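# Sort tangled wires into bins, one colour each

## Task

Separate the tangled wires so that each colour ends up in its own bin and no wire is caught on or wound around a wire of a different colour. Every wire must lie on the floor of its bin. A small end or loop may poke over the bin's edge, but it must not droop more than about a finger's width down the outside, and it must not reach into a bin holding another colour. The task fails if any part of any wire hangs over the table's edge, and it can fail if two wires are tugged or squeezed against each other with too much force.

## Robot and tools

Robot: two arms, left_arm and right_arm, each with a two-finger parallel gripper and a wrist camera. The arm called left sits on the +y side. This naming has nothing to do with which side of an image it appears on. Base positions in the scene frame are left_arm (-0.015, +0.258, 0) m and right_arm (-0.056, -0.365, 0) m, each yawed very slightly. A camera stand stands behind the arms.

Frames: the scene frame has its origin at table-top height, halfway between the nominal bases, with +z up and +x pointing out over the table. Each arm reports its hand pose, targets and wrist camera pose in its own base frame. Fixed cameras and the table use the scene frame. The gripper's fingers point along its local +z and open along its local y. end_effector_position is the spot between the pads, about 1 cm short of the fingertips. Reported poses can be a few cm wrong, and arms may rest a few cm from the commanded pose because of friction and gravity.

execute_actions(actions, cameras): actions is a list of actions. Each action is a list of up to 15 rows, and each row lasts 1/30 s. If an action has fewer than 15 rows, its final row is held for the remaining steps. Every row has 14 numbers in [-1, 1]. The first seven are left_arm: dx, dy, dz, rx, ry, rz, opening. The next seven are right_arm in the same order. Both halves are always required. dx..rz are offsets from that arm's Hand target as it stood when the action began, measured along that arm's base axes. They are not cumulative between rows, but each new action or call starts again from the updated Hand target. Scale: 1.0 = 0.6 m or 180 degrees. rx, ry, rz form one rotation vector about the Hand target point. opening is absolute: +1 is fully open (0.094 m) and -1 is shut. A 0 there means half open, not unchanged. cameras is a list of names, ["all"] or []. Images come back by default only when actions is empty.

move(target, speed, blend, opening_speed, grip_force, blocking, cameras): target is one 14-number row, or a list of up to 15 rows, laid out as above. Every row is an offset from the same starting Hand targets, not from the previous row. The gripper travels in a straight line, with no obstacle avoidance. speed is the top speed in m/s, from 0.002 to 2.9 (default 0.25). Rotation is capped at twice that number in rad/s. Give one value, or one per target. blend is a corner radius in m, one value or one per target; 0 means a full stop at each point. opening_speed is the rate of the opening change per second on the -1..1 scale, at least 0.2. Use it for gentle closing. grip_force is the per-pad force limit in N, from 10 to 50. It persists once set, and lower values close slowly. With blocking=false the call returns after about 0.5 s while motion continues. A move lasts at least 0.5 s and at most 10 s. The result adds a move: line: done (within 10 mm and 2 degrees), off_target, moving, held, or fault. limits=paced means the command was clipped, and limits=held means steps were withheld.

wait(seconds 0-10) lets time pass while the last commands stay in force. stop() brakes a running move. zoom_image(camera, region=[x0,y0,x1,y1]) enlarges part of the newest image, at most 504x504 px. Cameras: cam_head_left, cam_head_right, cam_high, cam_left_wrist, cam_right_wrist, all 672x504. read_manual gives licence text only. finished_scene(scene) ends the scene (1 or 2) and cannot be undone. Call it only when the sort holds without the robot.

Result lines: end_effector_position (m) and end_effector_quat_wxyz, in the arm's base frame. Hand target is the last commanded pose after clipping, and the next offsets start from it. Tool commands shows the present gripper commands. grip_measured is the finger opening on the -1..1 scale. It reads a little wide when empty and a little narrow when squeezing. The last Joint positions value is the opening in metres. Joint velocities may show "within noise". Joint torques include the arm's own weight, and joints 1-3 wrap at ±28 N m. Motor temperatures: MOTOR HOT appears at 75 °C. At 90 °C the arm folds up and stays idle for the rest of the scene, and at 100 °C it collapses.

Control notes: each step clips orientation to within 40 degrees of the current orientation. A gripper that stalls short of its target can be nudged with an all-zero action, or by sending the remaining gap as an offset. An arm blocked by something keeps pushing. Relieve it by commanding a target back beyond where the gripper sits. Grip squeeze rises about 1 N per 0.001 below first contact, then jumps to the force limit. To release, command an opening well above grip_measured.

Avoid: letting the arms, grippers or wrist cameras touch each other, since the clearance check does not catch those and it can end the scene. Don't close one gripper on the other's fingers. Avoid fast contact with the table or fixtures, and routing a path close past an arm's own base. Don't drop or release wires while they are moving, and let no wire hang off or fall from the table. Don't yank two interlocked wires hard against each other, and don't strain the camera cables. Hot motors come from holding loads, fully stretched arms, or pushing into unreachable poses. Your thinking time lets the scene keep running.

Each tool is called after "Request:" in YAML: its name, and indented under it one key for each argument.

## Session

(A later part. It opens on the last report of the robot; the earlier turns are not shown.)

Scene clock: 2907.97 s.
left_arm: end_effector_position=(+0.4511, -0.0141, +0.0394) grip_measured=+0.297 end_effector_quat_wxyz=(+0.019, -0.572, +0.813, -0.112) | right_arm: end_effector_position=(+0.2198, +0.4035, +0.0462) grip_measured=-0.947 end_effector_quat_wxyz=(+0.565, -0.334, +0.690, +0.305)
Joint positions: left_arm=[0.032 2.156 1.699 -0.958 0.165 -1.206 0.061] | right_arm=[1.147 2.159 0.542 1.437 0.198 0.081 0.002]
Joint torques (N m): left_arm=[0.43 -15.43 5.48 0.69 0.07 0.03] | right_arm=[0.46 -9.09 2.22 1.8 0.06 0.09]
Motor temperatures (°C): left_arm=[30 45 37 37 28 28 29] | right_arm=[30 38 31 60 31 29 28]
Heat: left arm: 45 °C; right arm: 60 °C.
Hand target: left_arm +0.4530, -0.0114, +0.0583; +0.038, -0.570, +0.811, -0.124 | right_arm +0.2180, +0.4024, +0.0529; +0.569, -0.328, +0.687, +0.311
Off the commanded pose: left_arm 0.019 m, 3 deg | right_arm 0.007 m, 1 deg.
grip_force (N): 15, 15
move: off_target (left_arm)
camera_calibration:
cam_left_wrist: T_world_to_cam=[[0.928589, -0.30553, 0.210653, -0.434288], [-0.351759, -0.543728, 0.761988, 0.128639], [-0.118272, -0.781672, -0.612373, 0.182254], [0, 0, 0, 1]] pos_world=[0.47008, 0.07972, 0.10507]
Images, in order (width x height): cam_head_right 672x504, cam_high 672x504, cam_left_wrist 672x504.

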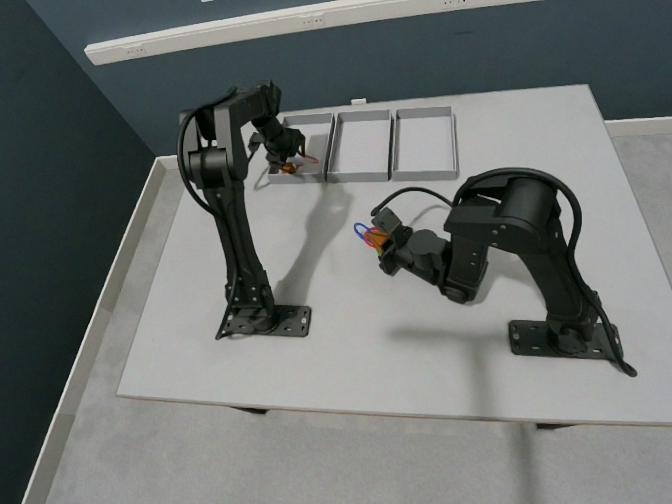

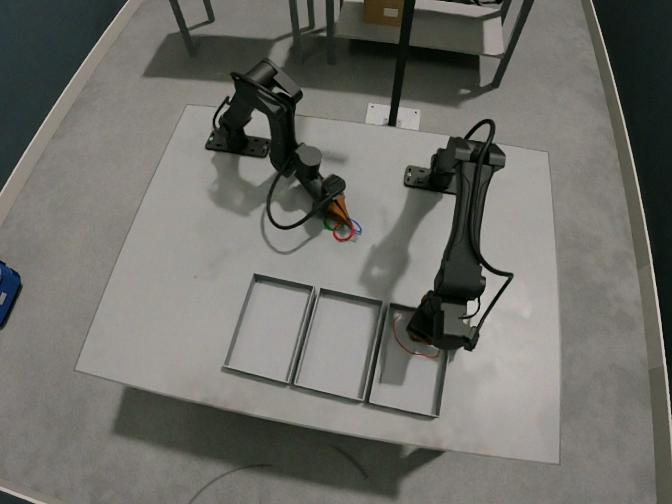

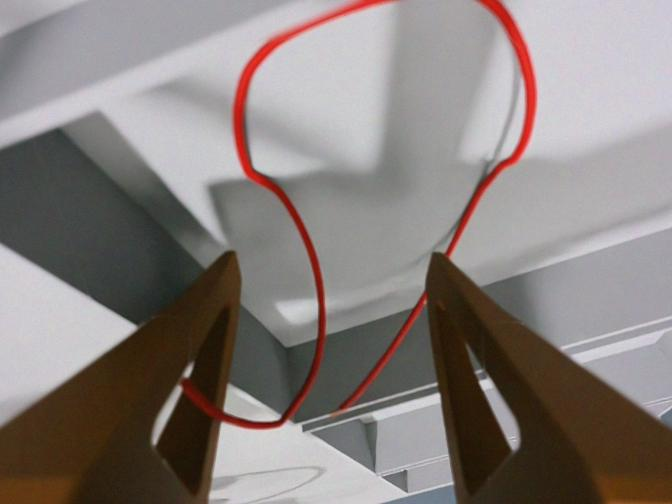

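Request:
move:
  target: [0.0, 0.0, 0.07, 0, 0, 0, 0.3, 0, 0, 0, 0, 0, 0, -0.95]
  speed: 0.06
  cameras: ["cam_head_right", "cam_left_wrist"]

Request:
zoom_image:
  camera: "cam_head_right"
  region: [255, 100, 335, 195]

Scene clock: 2936.77 s.
left_arm: end_effector_position=(+0.4486, -0.0142, +0.0742) grip_measured=+0.297 end_effector_quat_wxyz=(+0.016, -0.572, +0.813, -0.109) | right_arm: end_effector_position=(+0.2198, +0.4035, +0.0462) grip_measured=-0.947 end_effector_quat_wxyz=(+0.565, -0.334, +0.690, +0.305)
Joint positions: left_arm=[0.032 2.131 1.802 -1.093 0.166 -1.206 0.061] | right_arm=[1.147 2.159 0.542 1.437 0.198 0.081 0.002]
Joint torques (N m): left_arm=[0.42 -14.99 8.47 0.49 0.08 0.03] | right_arm=[0.39 -9.32 2.29 1.78 0.08 0.05]
Motor temperatures (°C): left_arm=[30 50 37 37 28 28 29] | right_arm=[30 38 31 60 31 29 28]
Heat: left arm: 50 °C; right arm: 60 °C.
Hand target: left_arm +0.4531, -0.0114, +0.1004; +0.038, -0.570, +0.811, -0.124 | right_arm +0.2180, +0.4024, +0.0529; +0.569, -0.328, +0.687, +0.311
Off the commanded pose: left_arm 0.027 m, 3 deg | right_arm 0.007 m, 1 deg.
grip_force (N): 15, 15
move: off_target (left_arm)
camera_calibration:
cam_left_wrist: T_world_to_cam=[[0.930296, -0.305495, 0.203034, -0.439552], [-0.34539, -0.543163, 0.765298, 0.0981458], [-0.123514, -0.782079, -0.610817, 0.205339], [0, 0, 0, 1]] pos_world=[0.468174, 0.0796193, 0.139558]
Images, in order (width x height): cam_head_right 672x504, cam_left_wrist 672x504.

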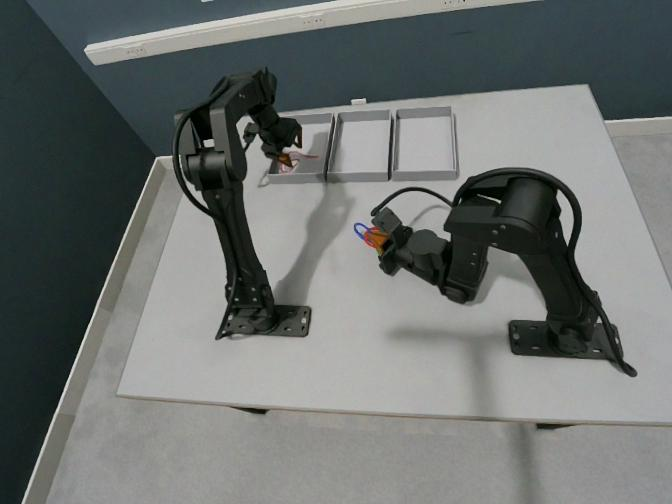

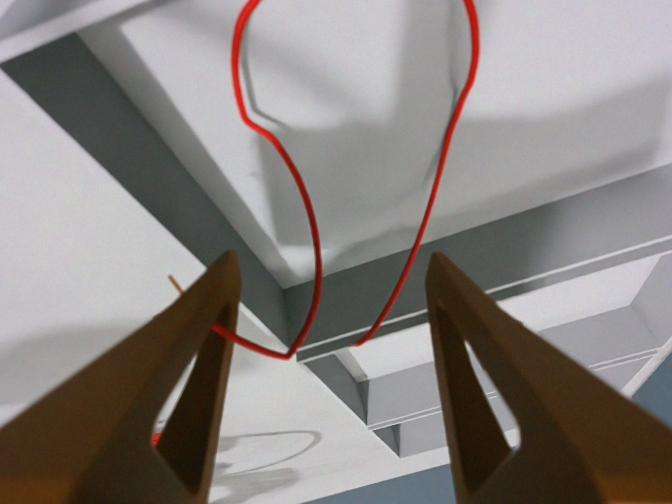

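Scaled by 5.305 from the camera's 672x504 image, which has a finer 960x720 frame.

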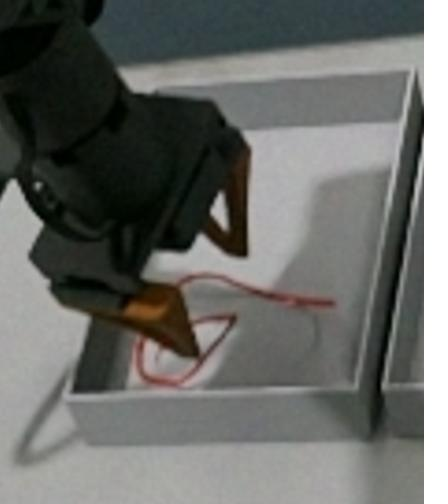

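Request:
move:
  target: [-0.1, 0.0, 0.0, 0, 0, 0, 0.3, 0, 0, 0, 0, 0, 0, -0.95]
  speed: 0.06
  cameras: ["cam_head_right", "cam_left_wrist"]

Request:
zoom_image:
  camera: "cam_head_right"
  region: [255, 100, 335, 195]

Scene clock: 2948.80 s.
left_arm: end_effector_position=(+0.3940, -0.0136, +0.0879) grip_measured=+0.297 end_effector_quat_wxyz=(+0.024, -0.571, +0.813, -0.114) | right_arm: end_effector_position=(+0.2198, +0.4035, +0.0462) grip_measured=-0.947 end_effector_quat_wxyz=(+0.565, -0.334, +0.690, +0.305)
Joint positions: left_arm=[0.039 1.89 1.504 -1.019 0.166 -1.2 0.061] | right_arm=[1.147 2.159 0.542 1.437 0.198 0.081 0.002]
Joint torques (N m): left_arm=[0.42 -12.53 5.52 0.72 0.08 0.04] | right_arm=[0.35 -9.09 2.14 1.77 0.07 0.08]
Motor temperatures (°C): left_arm=[30 52 37 36 28 28 29] | right_arm=[30 38 31 60 31 29 28]
Heat: left arm: 52 °C; right arm: 60 °C.
Hand target: left_arm +0.3930, -0.0114, +0.1003; +0.038, -0.570, +0.811, -0.124 | right_arm +0.2180, +0.4024, +0.0529; +0.569, -0.328, +0.687, +0.311
Off the commanded pose: left_arm 0.013 m, 2 deg | right_arm 0.007 m, 1 deg.
grip_force (N): 15, 15
move: off_target (left_arm)
camera_calibration:
cam_left_wrist: T_world_to_cam=[[0.926306, -0.305608, 0.220366, -0.391308], [-0.35979, -0.543859, 0.758135, 0.0753186], [-0.111844, -0.78155, -0.613734, 0.203114], [0, 0, 0, 1]] pos_world=[0.412287, 0.08012, 0.153788]
Images, in order (width x height): cam_head_right 672x504, cam_left_wrist 672x504.

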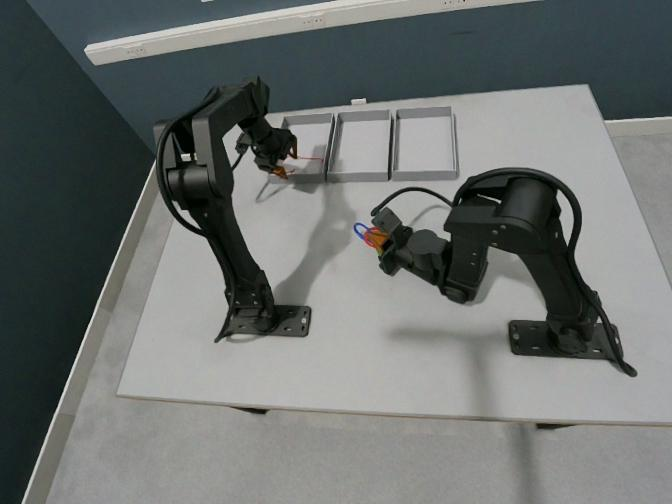

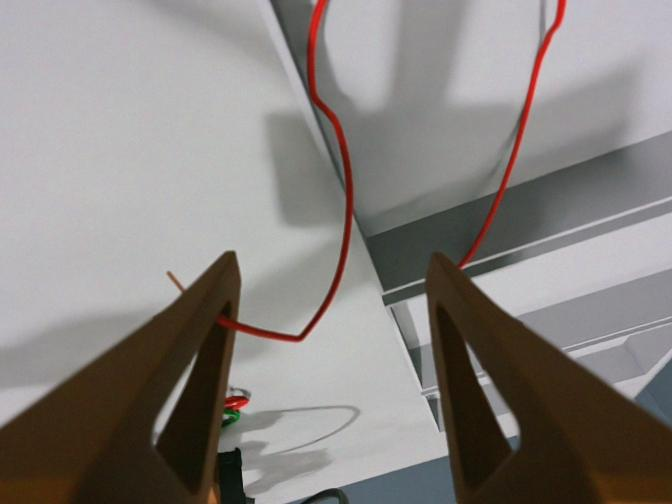

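Scaled by 5.305 from the camera's 672x504 image, which has a finer 960x720 frame.

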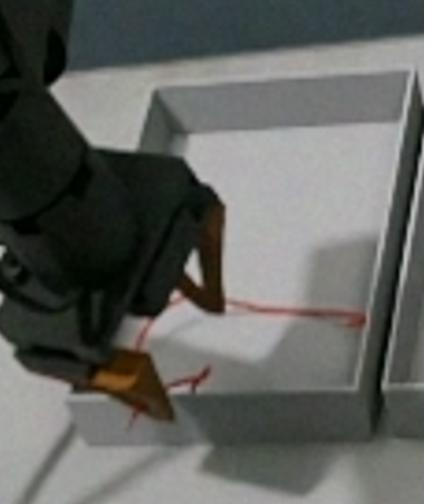

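Request:
move:
  target: [-0.083, 0.0, 0.0, 0, 0, 0, 0.3, 0, 0, 0, 0, 0, 0, -0.95]
  speed: 0.06
  cameras: ["cam_head_right", "cam_left_wrist"]

Request:
zoom_image:
  camera: "cam_head_right"
  region: [245, 100, 335, 205]

Scene clock: 2954.83 s.
left_arm: end_effector_position=(+0.3446, -0.0133, +0.0917) grip_measured=+0.297 end_effector_quat_wxyz=(+0.026, -0.571, +0.812, -0.116) | right_arm: end_effector_position=(+0.2198, +0.4035, +0.0462) grip_measured=-0.947 end_effector_quat_wxyz=(+0.565, -0.334, +0.690, +0.305)
Joint positions: left_arm=[0.046 1.698 1.281 -0.984 0.168 -1.193 0.061] | right_arm=[1.147 2.159 0.542 1.437 0.198 0.081 0.002]
Joint torques (N m): left_arm=[0.43 -10.25 5.52 0.74 0.09 0.05] | right_arm=[0.36 -9.22 2.15 1.76 0.1 0.06]
Motor temperatures (°C): left_arm=[30 52 37 36 28 28 29] | right_arm=[30 38 31 60 31 29 28]
Heat: left arm: 52 °C; right arm: 60 °C.
Hand target: left_arm +0.3432, -0.0114, +0.1004; +0.038, -0.570, +0.811, -0.124 | right_arm +0.2180, +0.4024, +0.0529; +0.569, -0.328, +0.687, +0.311
Off the commanded pose: left_arm 0.009 m, 2 deg | right_arm 0.007 m, 1 deg.
grip_force (N): 15, 15
move: done
camera_calibration:
cam_left_wrist: T_world_to_cam=[[0.925097, -0.305334, 0.225757, -0.346271], [-0.364024, -0.543866, 0.756106, 0.0564958], [-0.108083, -0.781652, -0.614278, 0.198839], [0, 0, 0, 1]] pos_world=[0.362391, 0.0804204, 0.157599]
Images, in order (width x height): cam_head_right 672x504, cam_left_wrist 672x504.

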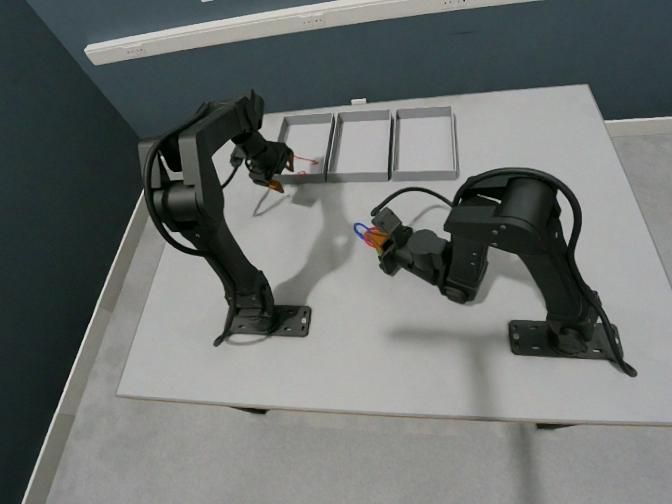

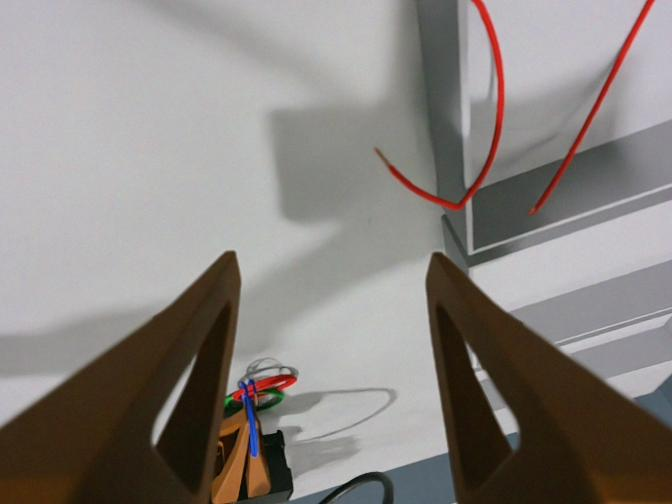

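Scaled by 4.800 from the camera's 672x504 image, which has a finer 960x720 frame.

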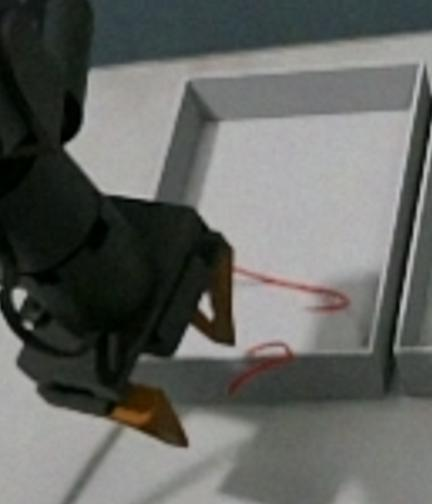

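Request:
move:
  target: [0.0, 0.0, 0.1, 0, 0, 0, 0.3, 0, 0, 0, 0, 0, 0, -0.95]
  speed: 0.1
  cameras: ["cam_head_left", "cam_head_right", "cam_high", "cam_left_wrist"]

Request:
zoom_image:
  camera: "cam_head_right"
  region: [245, 100, 335, 205]

Request:
zoom_image:
  camera: "cam_high"
  region: [370, 280, 470, 430]

Scene clock: 2965.73 s.
left_arm: end_effector_position=(+0.3422, -0.0134, +0.1438) grip_measured=+0.297 end_effector_quat_wxyz=(+0.021, -0.571, +0.813, -0.113) | right_arm: end_effector_position=(+0.2198, +0.4035, +0.0462) grip_measured=-0.947 end_effector_quat_wxyz=(+0.565, -0.334, +0.690, +0.305)
Joint positions: left_arm=[0.046 1.684 1.475 -1.202 0.168 -1.193 0.061] | right_arm=[1.147 2.159 0.542 1.437 0.198 0.081 0.002]
Joint torques (N m): left_arm=[0.44 -9.81 8.49 0.48 0.08 0.04] | right_arm=[0.43 -9.25 2.15 1.78 0.1 0.06]
Motor temperatures (°C): left_arm=[30 49 36 36 28 28 29] | right_arm=[30 38 31 60 31 29 28]
Heat: left arm: 49 °C; right arm: 60 °C.
Hand target: left_arm +0.3433, -0.0114, +0.1603; +0.038, -0.570, +0.812, -0.124 | right_arm +0.2180, +0.4024, +0.0529; +0.569, -0.328, +0.687, +0.311
Off the commanded pose: left_arm 0.017 m, 2 deg | right_arm 0.007 m, 1 deg.
grip_force (N): 15, 15
move: off_target (left_arm)
camera_calibration:
cam_left_wrist: T_world_to_cam=[[0.927344, -0.305527, 0.21607, -0.355355], [-0.356162, -0.54347, 0.760124, 0.0130071], [-0.114811, -0.781853, -0.612801, 0.23268], [0, 0, 0, 1]] pos_world=[0.360883, 0.0804197, 0.209481]
Images, in order (width x height): cam_head_left 672x504, cam_head_right 672x504, cam_high 672x504, cam_left_wrist 672x504.

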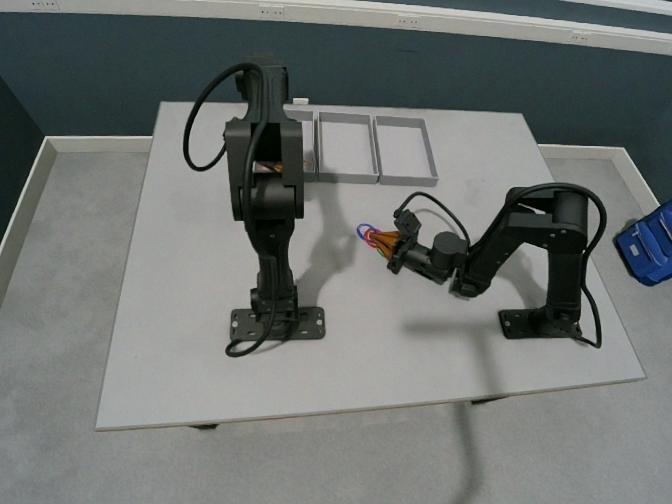

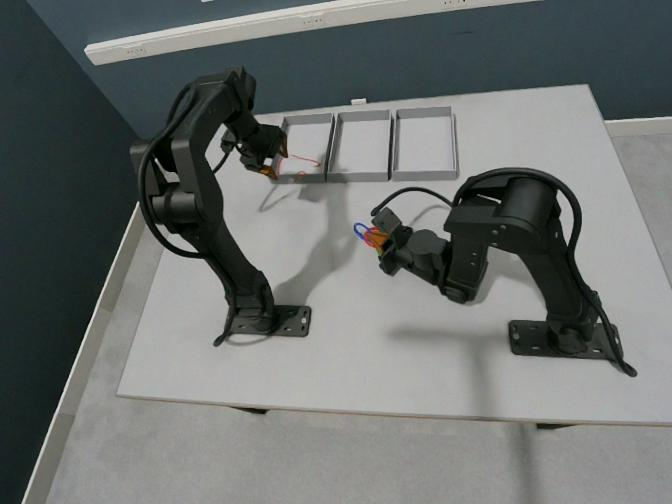

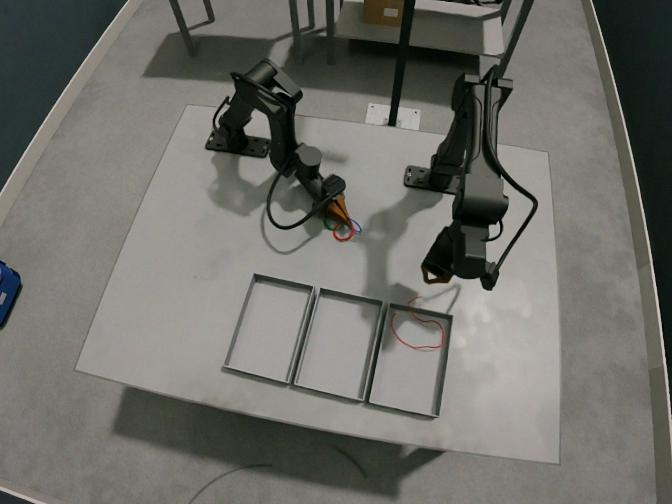

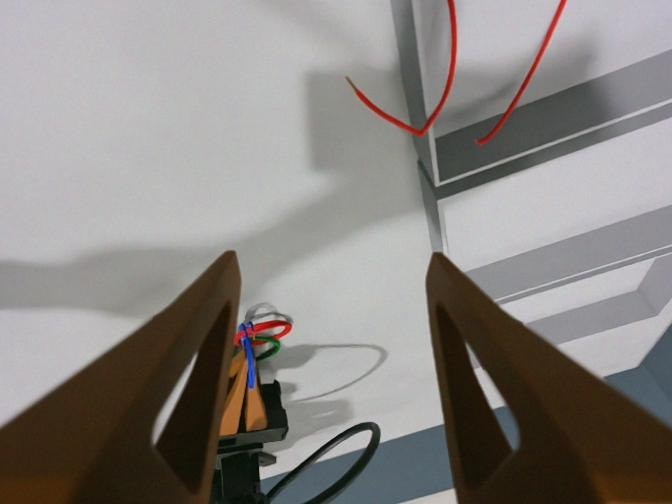

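Scaled by 4.800 from the camera's 672x504 image, which has a finer 960x720 frame.

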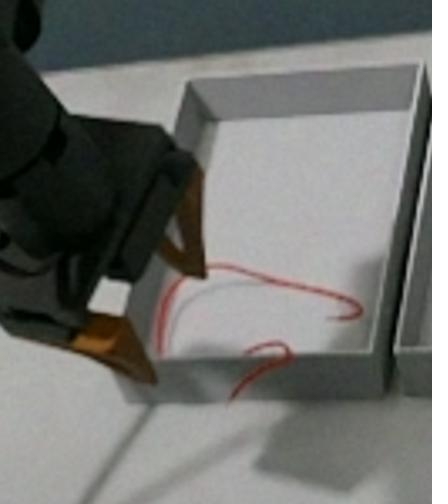

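Scaled by 3.360 from the camera's 672x504 image, which has a finer 960x720 frame.

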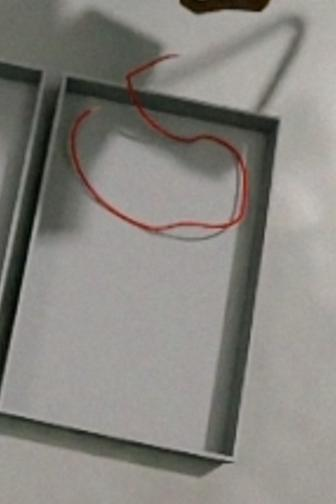

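Request:
move:
  target: [0.123, -0.045, -0.05, 0, 0, -0.26, 0.0, 0, 0, 0, 0, 0, 0, -0.95]
  speed: 0.15
  cameras: ["cam_head_right", "cam_high", "cam_left_wrist"]

Request:
zoom_image:
  camera: "cam_left_wrist"
  region: [150, 50, 600, 400]

Scene clock: 3001.87 s.
left_arm: end_effector_position=(+0.4128, -0.0344, +0.1341) grip_measured=+0.003 end_effector_quat_wxyz=(-0.009, -0.206, +0.970, -0.125) | right_arm: end_effector_position=(+0.2198, +0.4035, +0.0462) grip_measured=-0.947 end_effector_quat_wxyz=(+0.565, -0.334, +0.690, +0.305)
Joint positions: left_arm=[0.022 2.107 2 -1.434 0.249 -0.401 0.047] | right_arm=[1.147 2.159 0.542 1.437 0.198 0.081 0.002]
Joint torques (N m): left_arm=[-0.54 -8.87 8.46 0.3 0.2 0.06] | right_arm=[0.54 -9.14 2.18 1.78 0.08 0.06]
Motor temperatures (°C): left_arm=[30 47 38 35 28 28 29] | right_arm=[30 38 31 60 31 29 28]
Heat: left arm: 47 °C; right arm: 60 °C.
Hand target: left_arm +0.4170, -0.0384, +0.1303; -0.014, -0.201, +0.971, -0.129 | right_arm +0.2180, +0.4024, +0.0529; +0.569, -0.328, +0.687, +0.311
Off the commanded pose: left_arm 0.007 m, 1 deg | right_arm 0.007 m, 1 deg.
grip_force (N): 15, 15
move: done
camera_calibration:
cam_left_wrist: T_world_to_cam=[[0.416814, -0.874886, 0.246659, -0.23803], [-0.664999, -0.108492, 0.738922, 0.179335], [-0.619712, -0.472021, -0.627019, 0.439374], [0, 0, 0, 1]] pos_world=[0.490757, 0.018601, 0.201693]
Images, in order (width x height): cam_head_right 672x504, cam_high 672x504, cam_left_wrist 672x504.

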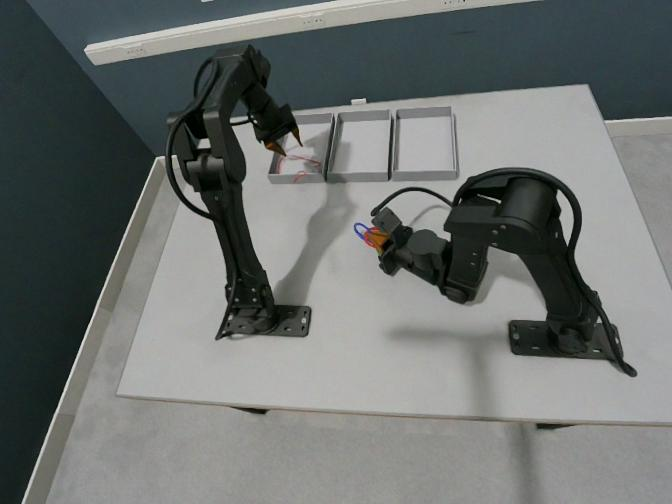

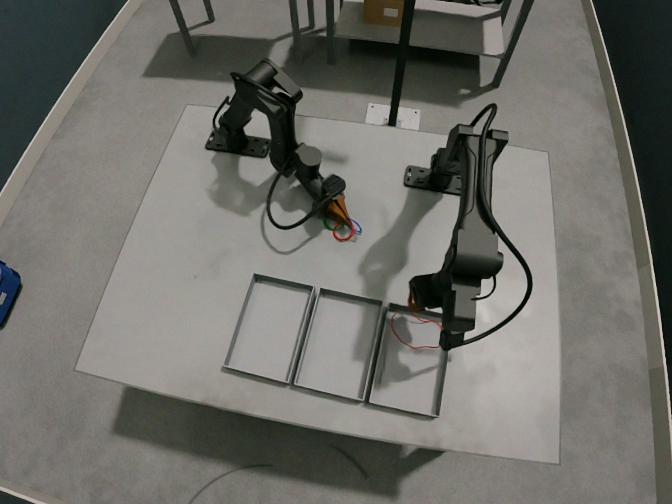

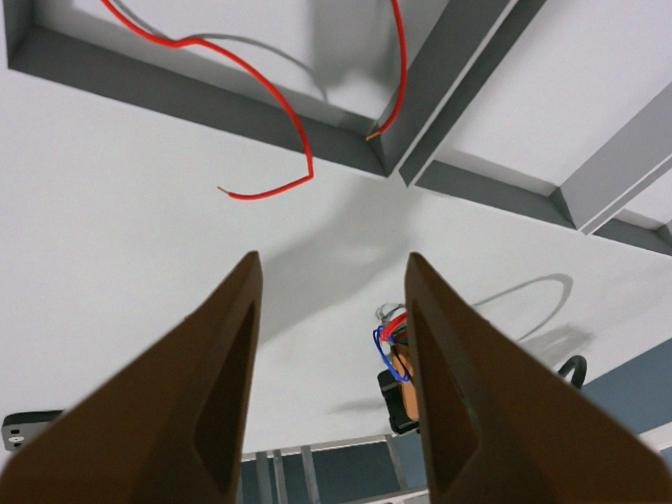

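Scaled by 1.120 from the camera's 672x504 image, which has a finer 960x720 frame.

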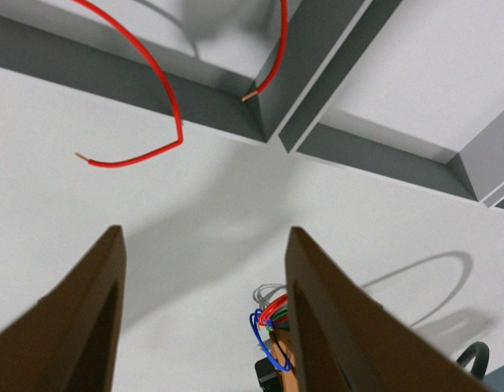

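Request:
move:
  target: [0.01, 0.002, -0.13, 0, 0, 0, -0.2, 0, 0, 0, 0, 0, 0, -0.95]
  speed: 0.1
  cameras: ["cam_left_wrist"]

Scene clock: 3021.57 s.
left_arm: end_effector_position=(+0.4224, -0.0343, +0.0625) grip_measured=-0.197 end_effector_quat_wxyz=(-0.006, -0.204, +0.971, -0.126) | right_arm: end_effector_position=(+0.2198, +0.4035, +0.0462) grip_measured=-0.947 end_effector_quat_wxyz=(+0.565, -0.334, +0.690, +0.305)
Joint positions: left_arm=[0.022 2.144 1.773 -1.165 0.25 -0.397 0.038] | right_arm=[1.147 2.159 0.542 1.437 0.198 0.081 0.002]
Joint torques (N m): left_arm=[-0.32 -9.55 5.81 0.53 0.19 0.06] | right_arm=[0.43 -9.16 2.21 1.77 0.08 0.05]
Motor temperatures (°C): left_arm=[30 45 38 35 28 28 29] | right_arm=[30 38 31 60 31 29 28]
Heat: left arm: 45 °C; right arm: 60 °C.
Hand target: left_arm +0.4231, -0.0372, +0.0524; -0.014, -0.201, +0.971, -0.129 | right_arm +0.2180, +0.4024, +0.0529; +0.569, -0.328, +0.687, +0.311
Off the commanded pose: left_arm 0.011 m, 1 deg | right_arm 0.007 m, 1 deg.
grip_force (N): 15, 15
move: off_target (left_arm)
camera_calibration:
cam_left_wrist: T_world_to_cam=[[0.412144, -0.876387, 0.249167, -0.222537], [-0.669704, -0.105969, 0.735029, 0.240917], [-0.617765, -0.469805, -0.630594, 0.399965], [0, 0, 0, 1]] pos_world=[0.500145, 0.0184073, 0.130583]
Images, in order (width x height): cam_left_wrist 672x504.

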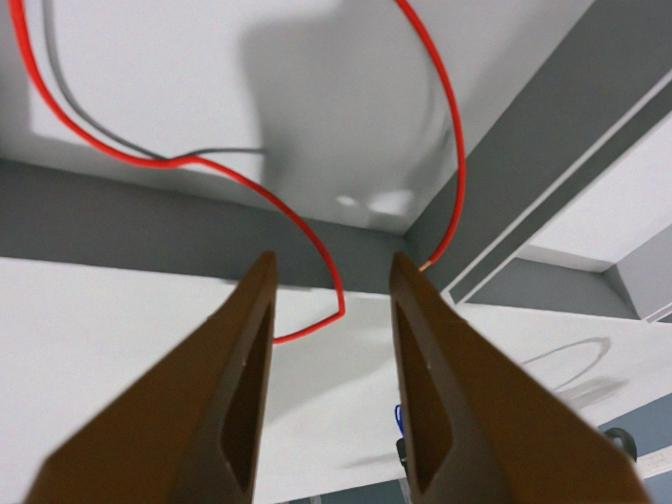

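Request:
move:
  target:
    - [-0.024, -0.013, 0.0, 0, 0, 0, -0.2, 0, 0, 0, 0, 0, 0, -0.95]
    - [-0.024, -0.013, -0.053, 0, 0, 0, -0.2, 0, 0, 0, 0, 0, 0, -0.95]
  blend: [0.005, 0]
  speed: 0.05
  cameras: ["cam_left_wrist"]

Scene clock: 3058.27 s.
left_arm: end_effector_position=(+0.4355, -0.0417, +0.0323) grip_measured=-0.198 end_effector_quat_wxyz=(+0.034, -0.195, +0.970, -0.138) | right_arm: end_effector_position=(+0.2198, +0.4035, +0.0462) grip_measured=-0.947 end_effector_quat_wxyz=(+0.565, -0.334, +0.690, +0.305)
Joint positions: left_arm=[0.008 2.139 1.633 -0.943 0.259 -0.404 0.038] | right_arm=[1.147 2.159 0.542 1.437 0.198 0.081 0.002]
Joint torques (N m): left_arm=[-0.7 -10.99 3.69 -0.12 0.11 -0.04] | right_arm=[0.43 -9.14 2.28 1.77 0.09 0.08]
Motor temperatures (°C): left_arm=[30 45 36 35 28 28 29] | right_arm=[30 38 31 60 31 29 28]
Heat: left arm: 45 °C; right arm: 60 °C.
Hand target: left_arm +0.4086, -0.0451, +0.0205; -0.014, -0.201, +0.971, -0.129 | right_arm +0.2180, +0.4024, +0.0529; +0.569, -0.328, +0.687, +0.311
Off the commanded pose: left_arm 0.029 m, 6 deg | right_arm 0.007 m, 1 deg.
grip_force (N): 15, 15
move: off_target (left_arm)
camera_calibration:
cam_left_wrist: T_world_to_cam=[[0.381941, -0.877353, 0.290471, -0.215084], [-0.731458, -0.0948669, 0.675255, 0.300347], [-0.56488, -0.470375, -0.67798, 0.364023], [0, 0, 0, 1]] pos_world=[0.507471, 0.0110156, 0.106466]
Images, in order (width x height): cam_left_wrist 672x504.

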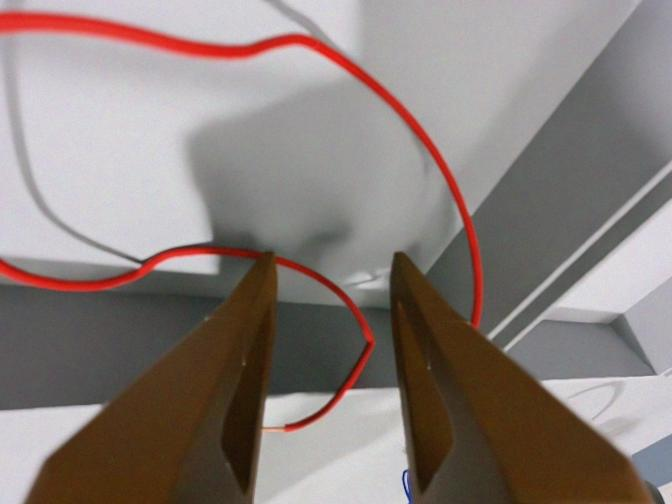

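Request:
move:
  target: [0.02, 0.0, 0.07, 0, 0, 0, -0.2, 0, 0, 0, 0, 0, 0, -0.95]
  speed: 0.06
  cameras: ["cam_left_wrist"]

Scene clock: 3067.10 s.
left_arm: end_effector_position=(+0.4187, -0.0418, +0.0608) grip_measured=-0.198 end_effector_quat_wxyz=(-0.012, -0.203, +0.971, -0.129) | right_arm: end_effector_position=(+0.2198, +0.4035, +0.0462) grip_measured=-0.947 end_effector_quat_wxyz=(+0.565, -0.334, +0.690, +0.305)
Joint positions: left_arm=[0.008 2.139 1.756 -1.16 0.259 -0.407 0.038] | right_arm=[1.147 2.159 0.542 1.437 0.198 0.081 0.002]
Joint torques (N m): left_arm=[-0.7 -10.36 8.31 0.17 0.12 -0.03] | right_arm=[0.57 -9.26 2.35 1.78 0.11 0.07]
Motor temperatures (°C): left_arm=[30 45 36 34 28 28 29] | right_arm=[30 38 31 60 31 29 28]
Heat: left arm: 45 °C; right arm: 60 °C.
Hand target: left_arm +0.4206, -0.0451, +0.0625; -0.014, -0.200, +0.971, -0.129 | right_arm +0.2180, +0.4024, +0.0529; +0.569, -0.328, +0.687, +0.311
Off the commanded pose: left_arm 0.004 m, 0 deg | right_arm 0.007 m, 1 deg.
grip_force (N): 15, 15
move: done
camera_calibration:
cam_left_wrist: T_world_to_cam=[[0.41036, -0.875903, 0.253767, -0.226678], [-0.663873, -0.0961564, 0.741638, 0.236501], [-0.625202, -0.472808, -0.620947, 0.395544], [0, 0, 0, 1]] pos_world=[0.497321, 0.0112098, 0.127737]
Images, in order (width x height): cam_left_wrist 672x504.

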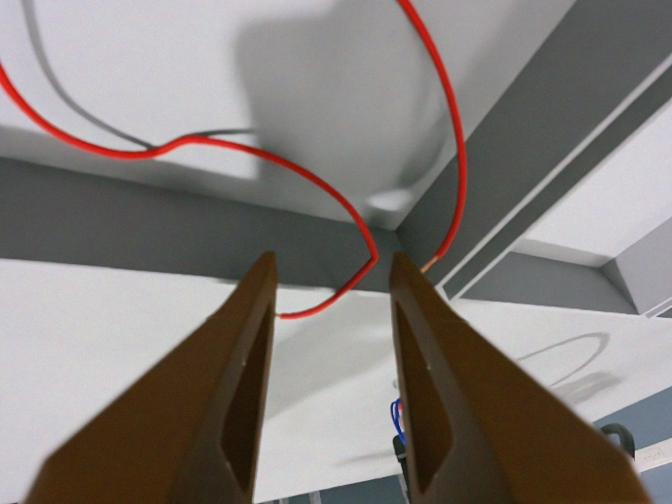

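Request:
move:
  target: [-0.01, -0.038, 0.0, 0, 0, 0, -0.4, 0, 0, 0, 0, 0, 0, -0.95]
  speed: 0.06
  cameras: ["cam_left_wrist"]

Scene clock: 3086.40 s.
left_arm: end_effector_position=(+0.4165, -0.0662, +0.0593) grip_measured=-0.397 end_effector_quat_wxyz=(-0.017, -0.201, +0.971, -0.129) | right_arm: end_effector_position=(+0.2198, +0.4035, +0.0462) grip_measured=-0.947 end_effector_quat_wxyz=(+0.565, -0.334, +0.690, +0.305)
Joint positions: left_arm=[-0.05 2.139 1.75 -1.149 0.259 -0.464 0.028] | right_arm=[1.147 2.159 0.542 1.437 0.198 0.081 0.002]
Joint torques (N m): left_arm=[-0.42 -12.3 5.35 0.39 0.1 -0.06] | right_arm=[0.36 -9.29 2.1 1.78 0.11 0.07]
Motor temperatures (°C): left_arm=[30 46 37 34 28 28 29] | right_arm=[30 38 31 60 31 29 28]
Heat: left arm: 46 °C; right arm: 60 °C.
Hand target: left_arm +0.4146, -0.0678, +0.0625; -0.014, -0.201, +0.971, -0.129 | right_arm +0.2180, +0.4024, +0.0529; +0.569, -0.328, +0.687, +0.311
Off the commanded pose: left_arm 0.004 m, 0 deg | right_arm 0.007 m, 1 deg.
grip_force (N): 15, 15
move: done
camera_calibration:
cam_left_wrist: T_world_to_cam=[[0.409551, -0.87708, 0.250996, -0.2463], [-0.656859, -0.0925734, 0.748309, 0.230689], [-0.633091, -0.471339, -0.614031, 0.384617], [0, 0, 0, 1]] pos_world=[0.4959, -0.0133843, 0.125361]
Images, in order (width x height): cam_left_wrist 672x504.

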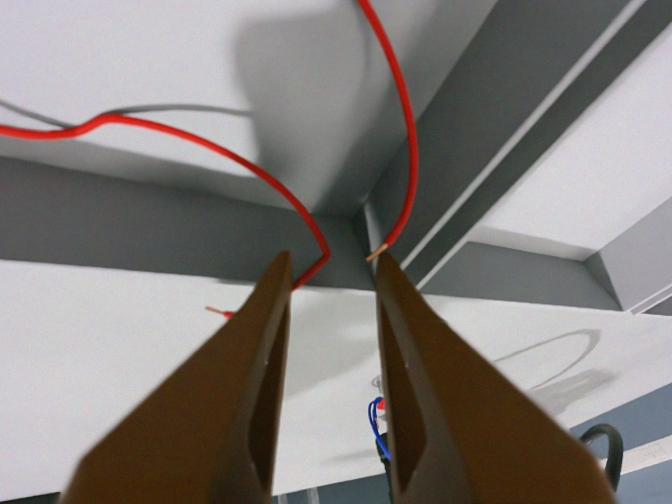

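Request:
move:
  target: [-0.008, 0.003, -0.045, 0, 0, 0, -0.4, 0, 0, 0, 0, 0, 0, -0.95]
  speed: 0.04
  cameras: ["cam_left_wrist"]

Scene clock: 3102.63 s.
left_arm: end_effector_position=(+0.4263, -0.0669, +0.0384) grip_measured=-0.398 end_effector_quat_wxyz=(+0.010, -0.198, +0.971, -0.137) | right_arm: end_effector_position=(+0.2198, +0.4035, +0.0462) grip_measured=-0.947 end_effector_quat_wxyz=(+0.565, -0.334, +0.690, +0.305)
Joint positions: left_arm=[-0.05 2.139 1.661 -1.003 0.26 -0.464 0.028] | right_arm=[1.147 2.159 0.542 1.437 0.198 0.081 0.002]
Joint torques (N m): left_arm=[-0.13 -12.01 4.22 0.05 0.09 0] | right_arm=[0.25 -9.28 2.3 1.76 0.1 0.07]
Motor temperatures (°C): left_arm=[30 47 37 34 28 28 29] | right_arm=[30 38 31 60 31 29 28]
Heat: left arm: 47 °C; right arm: 60 °C.
Hand target: left_arm +0.4098, -0.0660, +0.0354; -0.015, -0.201, +0.971, -0.129 | right_arm +0.2180, +0.4024, +0.0529; +0.569, -0.328, +0.687, +0.311
Off the commanded pose: left_arm 0.017 m, 3 deg | right_arm 0.007 m, 1 deg.
grip_force (N): 15, 15
move: off_target (left_arm)
camera_calibration:
cam_left_wrist: T_world_to_cam=[[0.394625, -0.875909, 0.277586, -0.24024], [-0.698637, -0.0898088, 0.709817, 0.272152], [-0.596806, -0.474043, -0.647384, 0.363257], [0, 0, 0, 1]] pos_world=[0.501734, -0.0137871, 0.108676]
Images, in order (width x height): cam_left_wrist 672x504.

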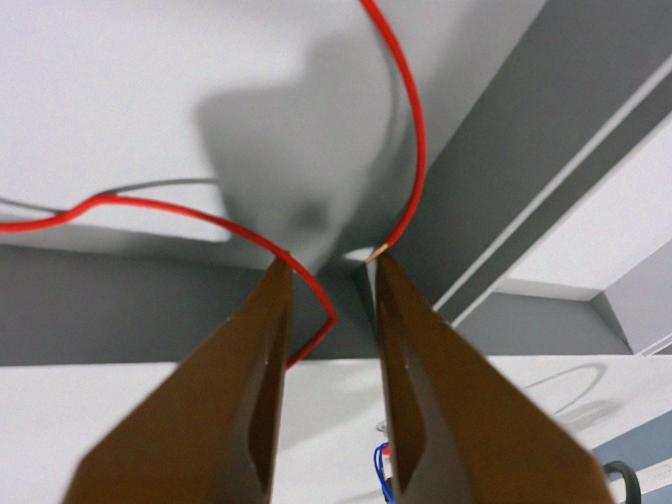

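Request:
move:
  target: [0.03, 0.0, 0.004, 0, 0, 0, -0.97, 0, 0, 0, 0, 0, 0, -0.95]
  speed: 0.04
  opening_speed: 0.3
  cameras: ["cam_left_wrist"]

Scene clock: 3115.53 s.
left_arm: end_effector_position=(+0.4235, -0.0665, +0.0430) grip_measured=-0.931 end_effector_quat_wxyz=(-0.010, -0.201, +0.971, -0.130) | right_arm: end_effector_position=(+0.2198, +0.4035, +0.0462) grip_measured=-0.947 end_effector_quat_wxyz=(+0.565, -0.334, +0.690, +0.305)
Joint positions: left_arm=[-0.05 2.165 1.725 -1.084 0.258 -0.464 0.003] | right_arm=[1.147 2.159 0.542 1.437 0.198 0.081 0.002]
Joint velocities: left_arm=[within noise] | right_arm=[0.007 0.007 0.012 0.007 0.154 0.022 0]
Joint torques (N m): left_arm=[0.03 -9.24 8.5 0.33 0.1 0.03] | right_arm=[0.47 -9.24 2.11 1.8 0.08 0.07]
Motor temperatures (°C): left_arm=[30 47 36 34 28 28 29] | right_arm=[30 38 31 59 31 29 28]
Heat: left arm: 47 °C; right arm: 59 °C.
Hand target: left_arm +0.4279, -0.0660, +0.0379; -0.014, -0.201, +0.971, -0.129 | right_arm +0.2180, +0.4024, +0.0529; +0.569, -0.328, +0.687, +0.311
Off the commanded pose: left_arm 0.007 m, 1 deg | right_arm 0.007 m, 1 deg.
grip_force (N): 15, 15
move: done
camera_calibration:
cam_left_wrist: T_world_to_cam=[[0.406295, -0.876863, 0.256976, -0.244266], [-0.667217, -0.0925555, 0.739091, 0.252281], [-0.624297, -0.471747, -0.622662, 0.375525], [0, 0, 0, 1]] pos_world=[0.502009, -0.013685, 0.110137]
Images, in order (width x height): cam_left_wrist 672x504.

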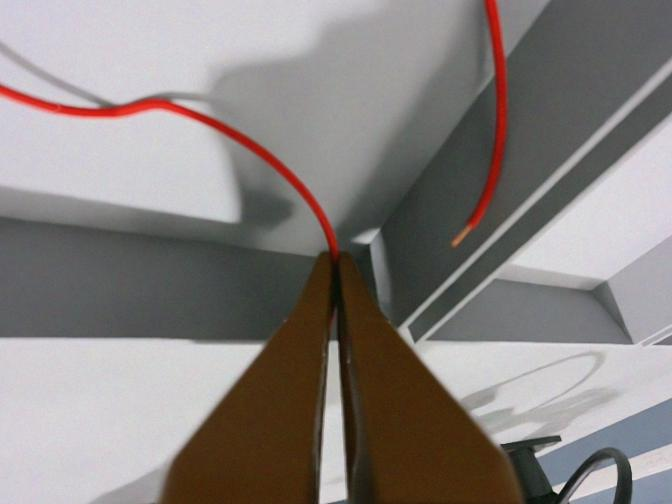

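Request:
move:
  target:
    - [0.0, 0.0, 0.07, 0, 0, 0, -0.97, 0, 0, 0, 0, 0, 0, -0.95]
    - [0.1, 0.04, 0.07, 0, 0, 0, -0.97, 0, 0, 0, 0, 0, 0, -0.95]
  blend: [0.01, 0]
  speed: 0.06
  cameras: ["cam_head_right", "cam_high", "cam_left_wrist"]

Request:
zoom_image:
  camera: "cam_head_right"
  region: [245, 100, 335, 205]

Request:
zoom_image:
  camera: "cam_high"
  region: [370, 280, 470, 430]

Scene clock: 3124.20 s.
left_arm: end_effector_position=(+0.4852, -0.0443, +0.0898) grip_measured=-0.933 end_effector_quat_wxyz=(-0.007, -0.200, +0.971, -0.130) | right_arm: end_effector_position=(+0.2198, +0.4035, +0.0462) grip_measured=-0.947 end_effector_quat_wxyz=(+0.565, -0.334, +0.690, +0.305)
Joint positions: left_arm=[0.001 2.485 2.462 -1.508 0.258 -0.411 0.003] | right_arm=[1.147 2.159 0.542 1.437 0.198 0.081 0.002]
Joint torques (N m): left_arm=[0.36 -10.91 8.39 0.32 0.11 0.07] | right_arm=[0.5 -9.32 2.25 1.77 0.09 0.07]
Motor temperatures (°C): left_arm=[30 47 37 34 28 28 29] | right_arm=[30 38 31 59 31 29 28]
Heat: left arm: 47 °C; right arm: 59 °C.
Hand target: left_arm +0.4879, -0.0421, +0.0800; -0.014, -0.201, +0.971, -0.129 | right_arm +0.2180, +0.4024, +0.0529; +0.569, -0.328, +0.687, +0.311
Off the commanded pose: left_arm 0.010 m, 1 deg | right_arm 0.007 m, 1 deg.
grip_force (N): 15, 15
move: done
camera_calibration:
cam_left_wrist: T_world_to_cam=[[0.404712, -0.877264, 0.2581, -0.261197], [-0.672499, -0.0942762, 0.734069, 0.263786], [-0.61964, -0.470659, -0.628114, 0.451889], [0, 0, 0, 1]] pos_world=[0.563114, 0.00841557, 0.157616]
Images, in order (width x height): cam_head_right 672x504, cam_high 672x504, cam_left_wrist 672x504.

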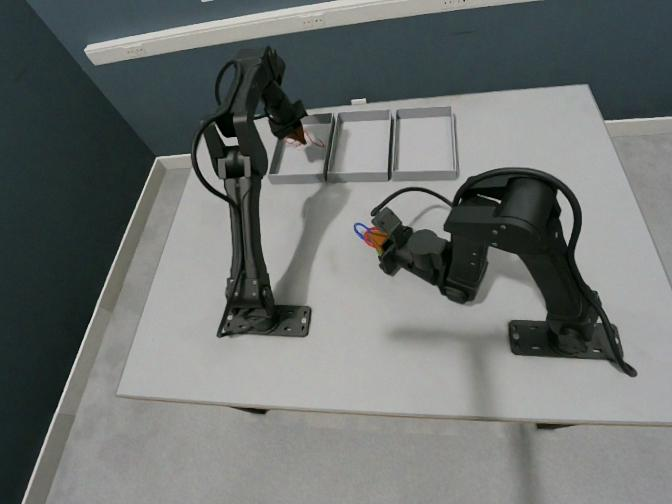

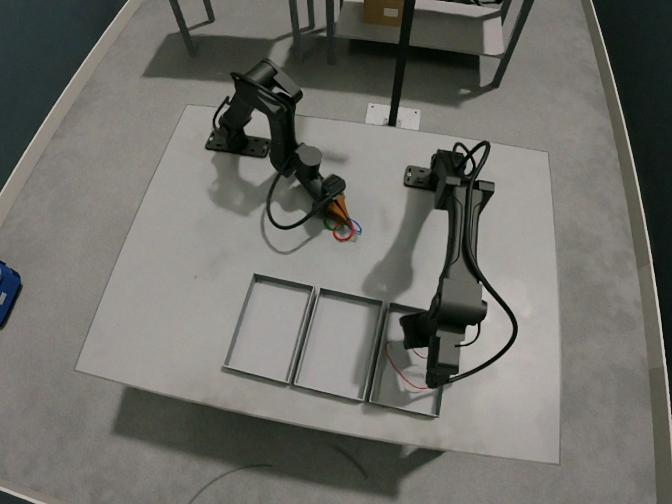

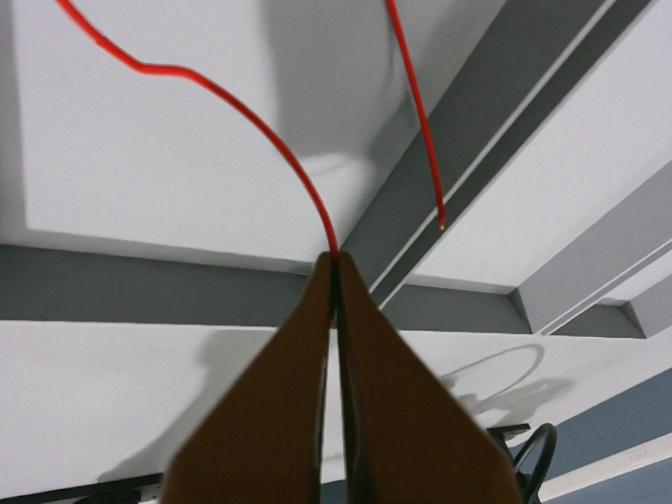

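Scaled by 4.800 from the camera's 672x504 image, which has a finer 960x720 frame.

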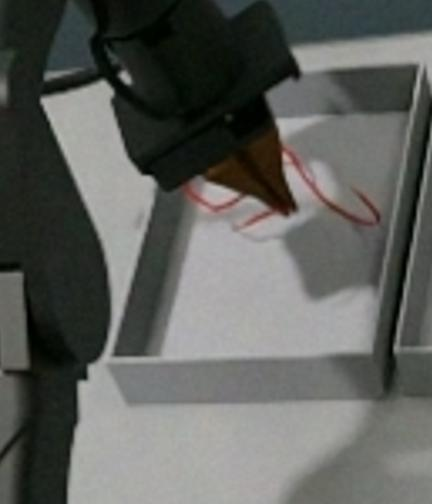

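Scaled by 3.360 from the camera's 672x504 image, which has a finer 960x720 frame.

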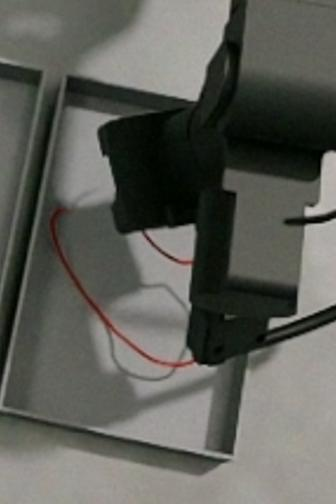

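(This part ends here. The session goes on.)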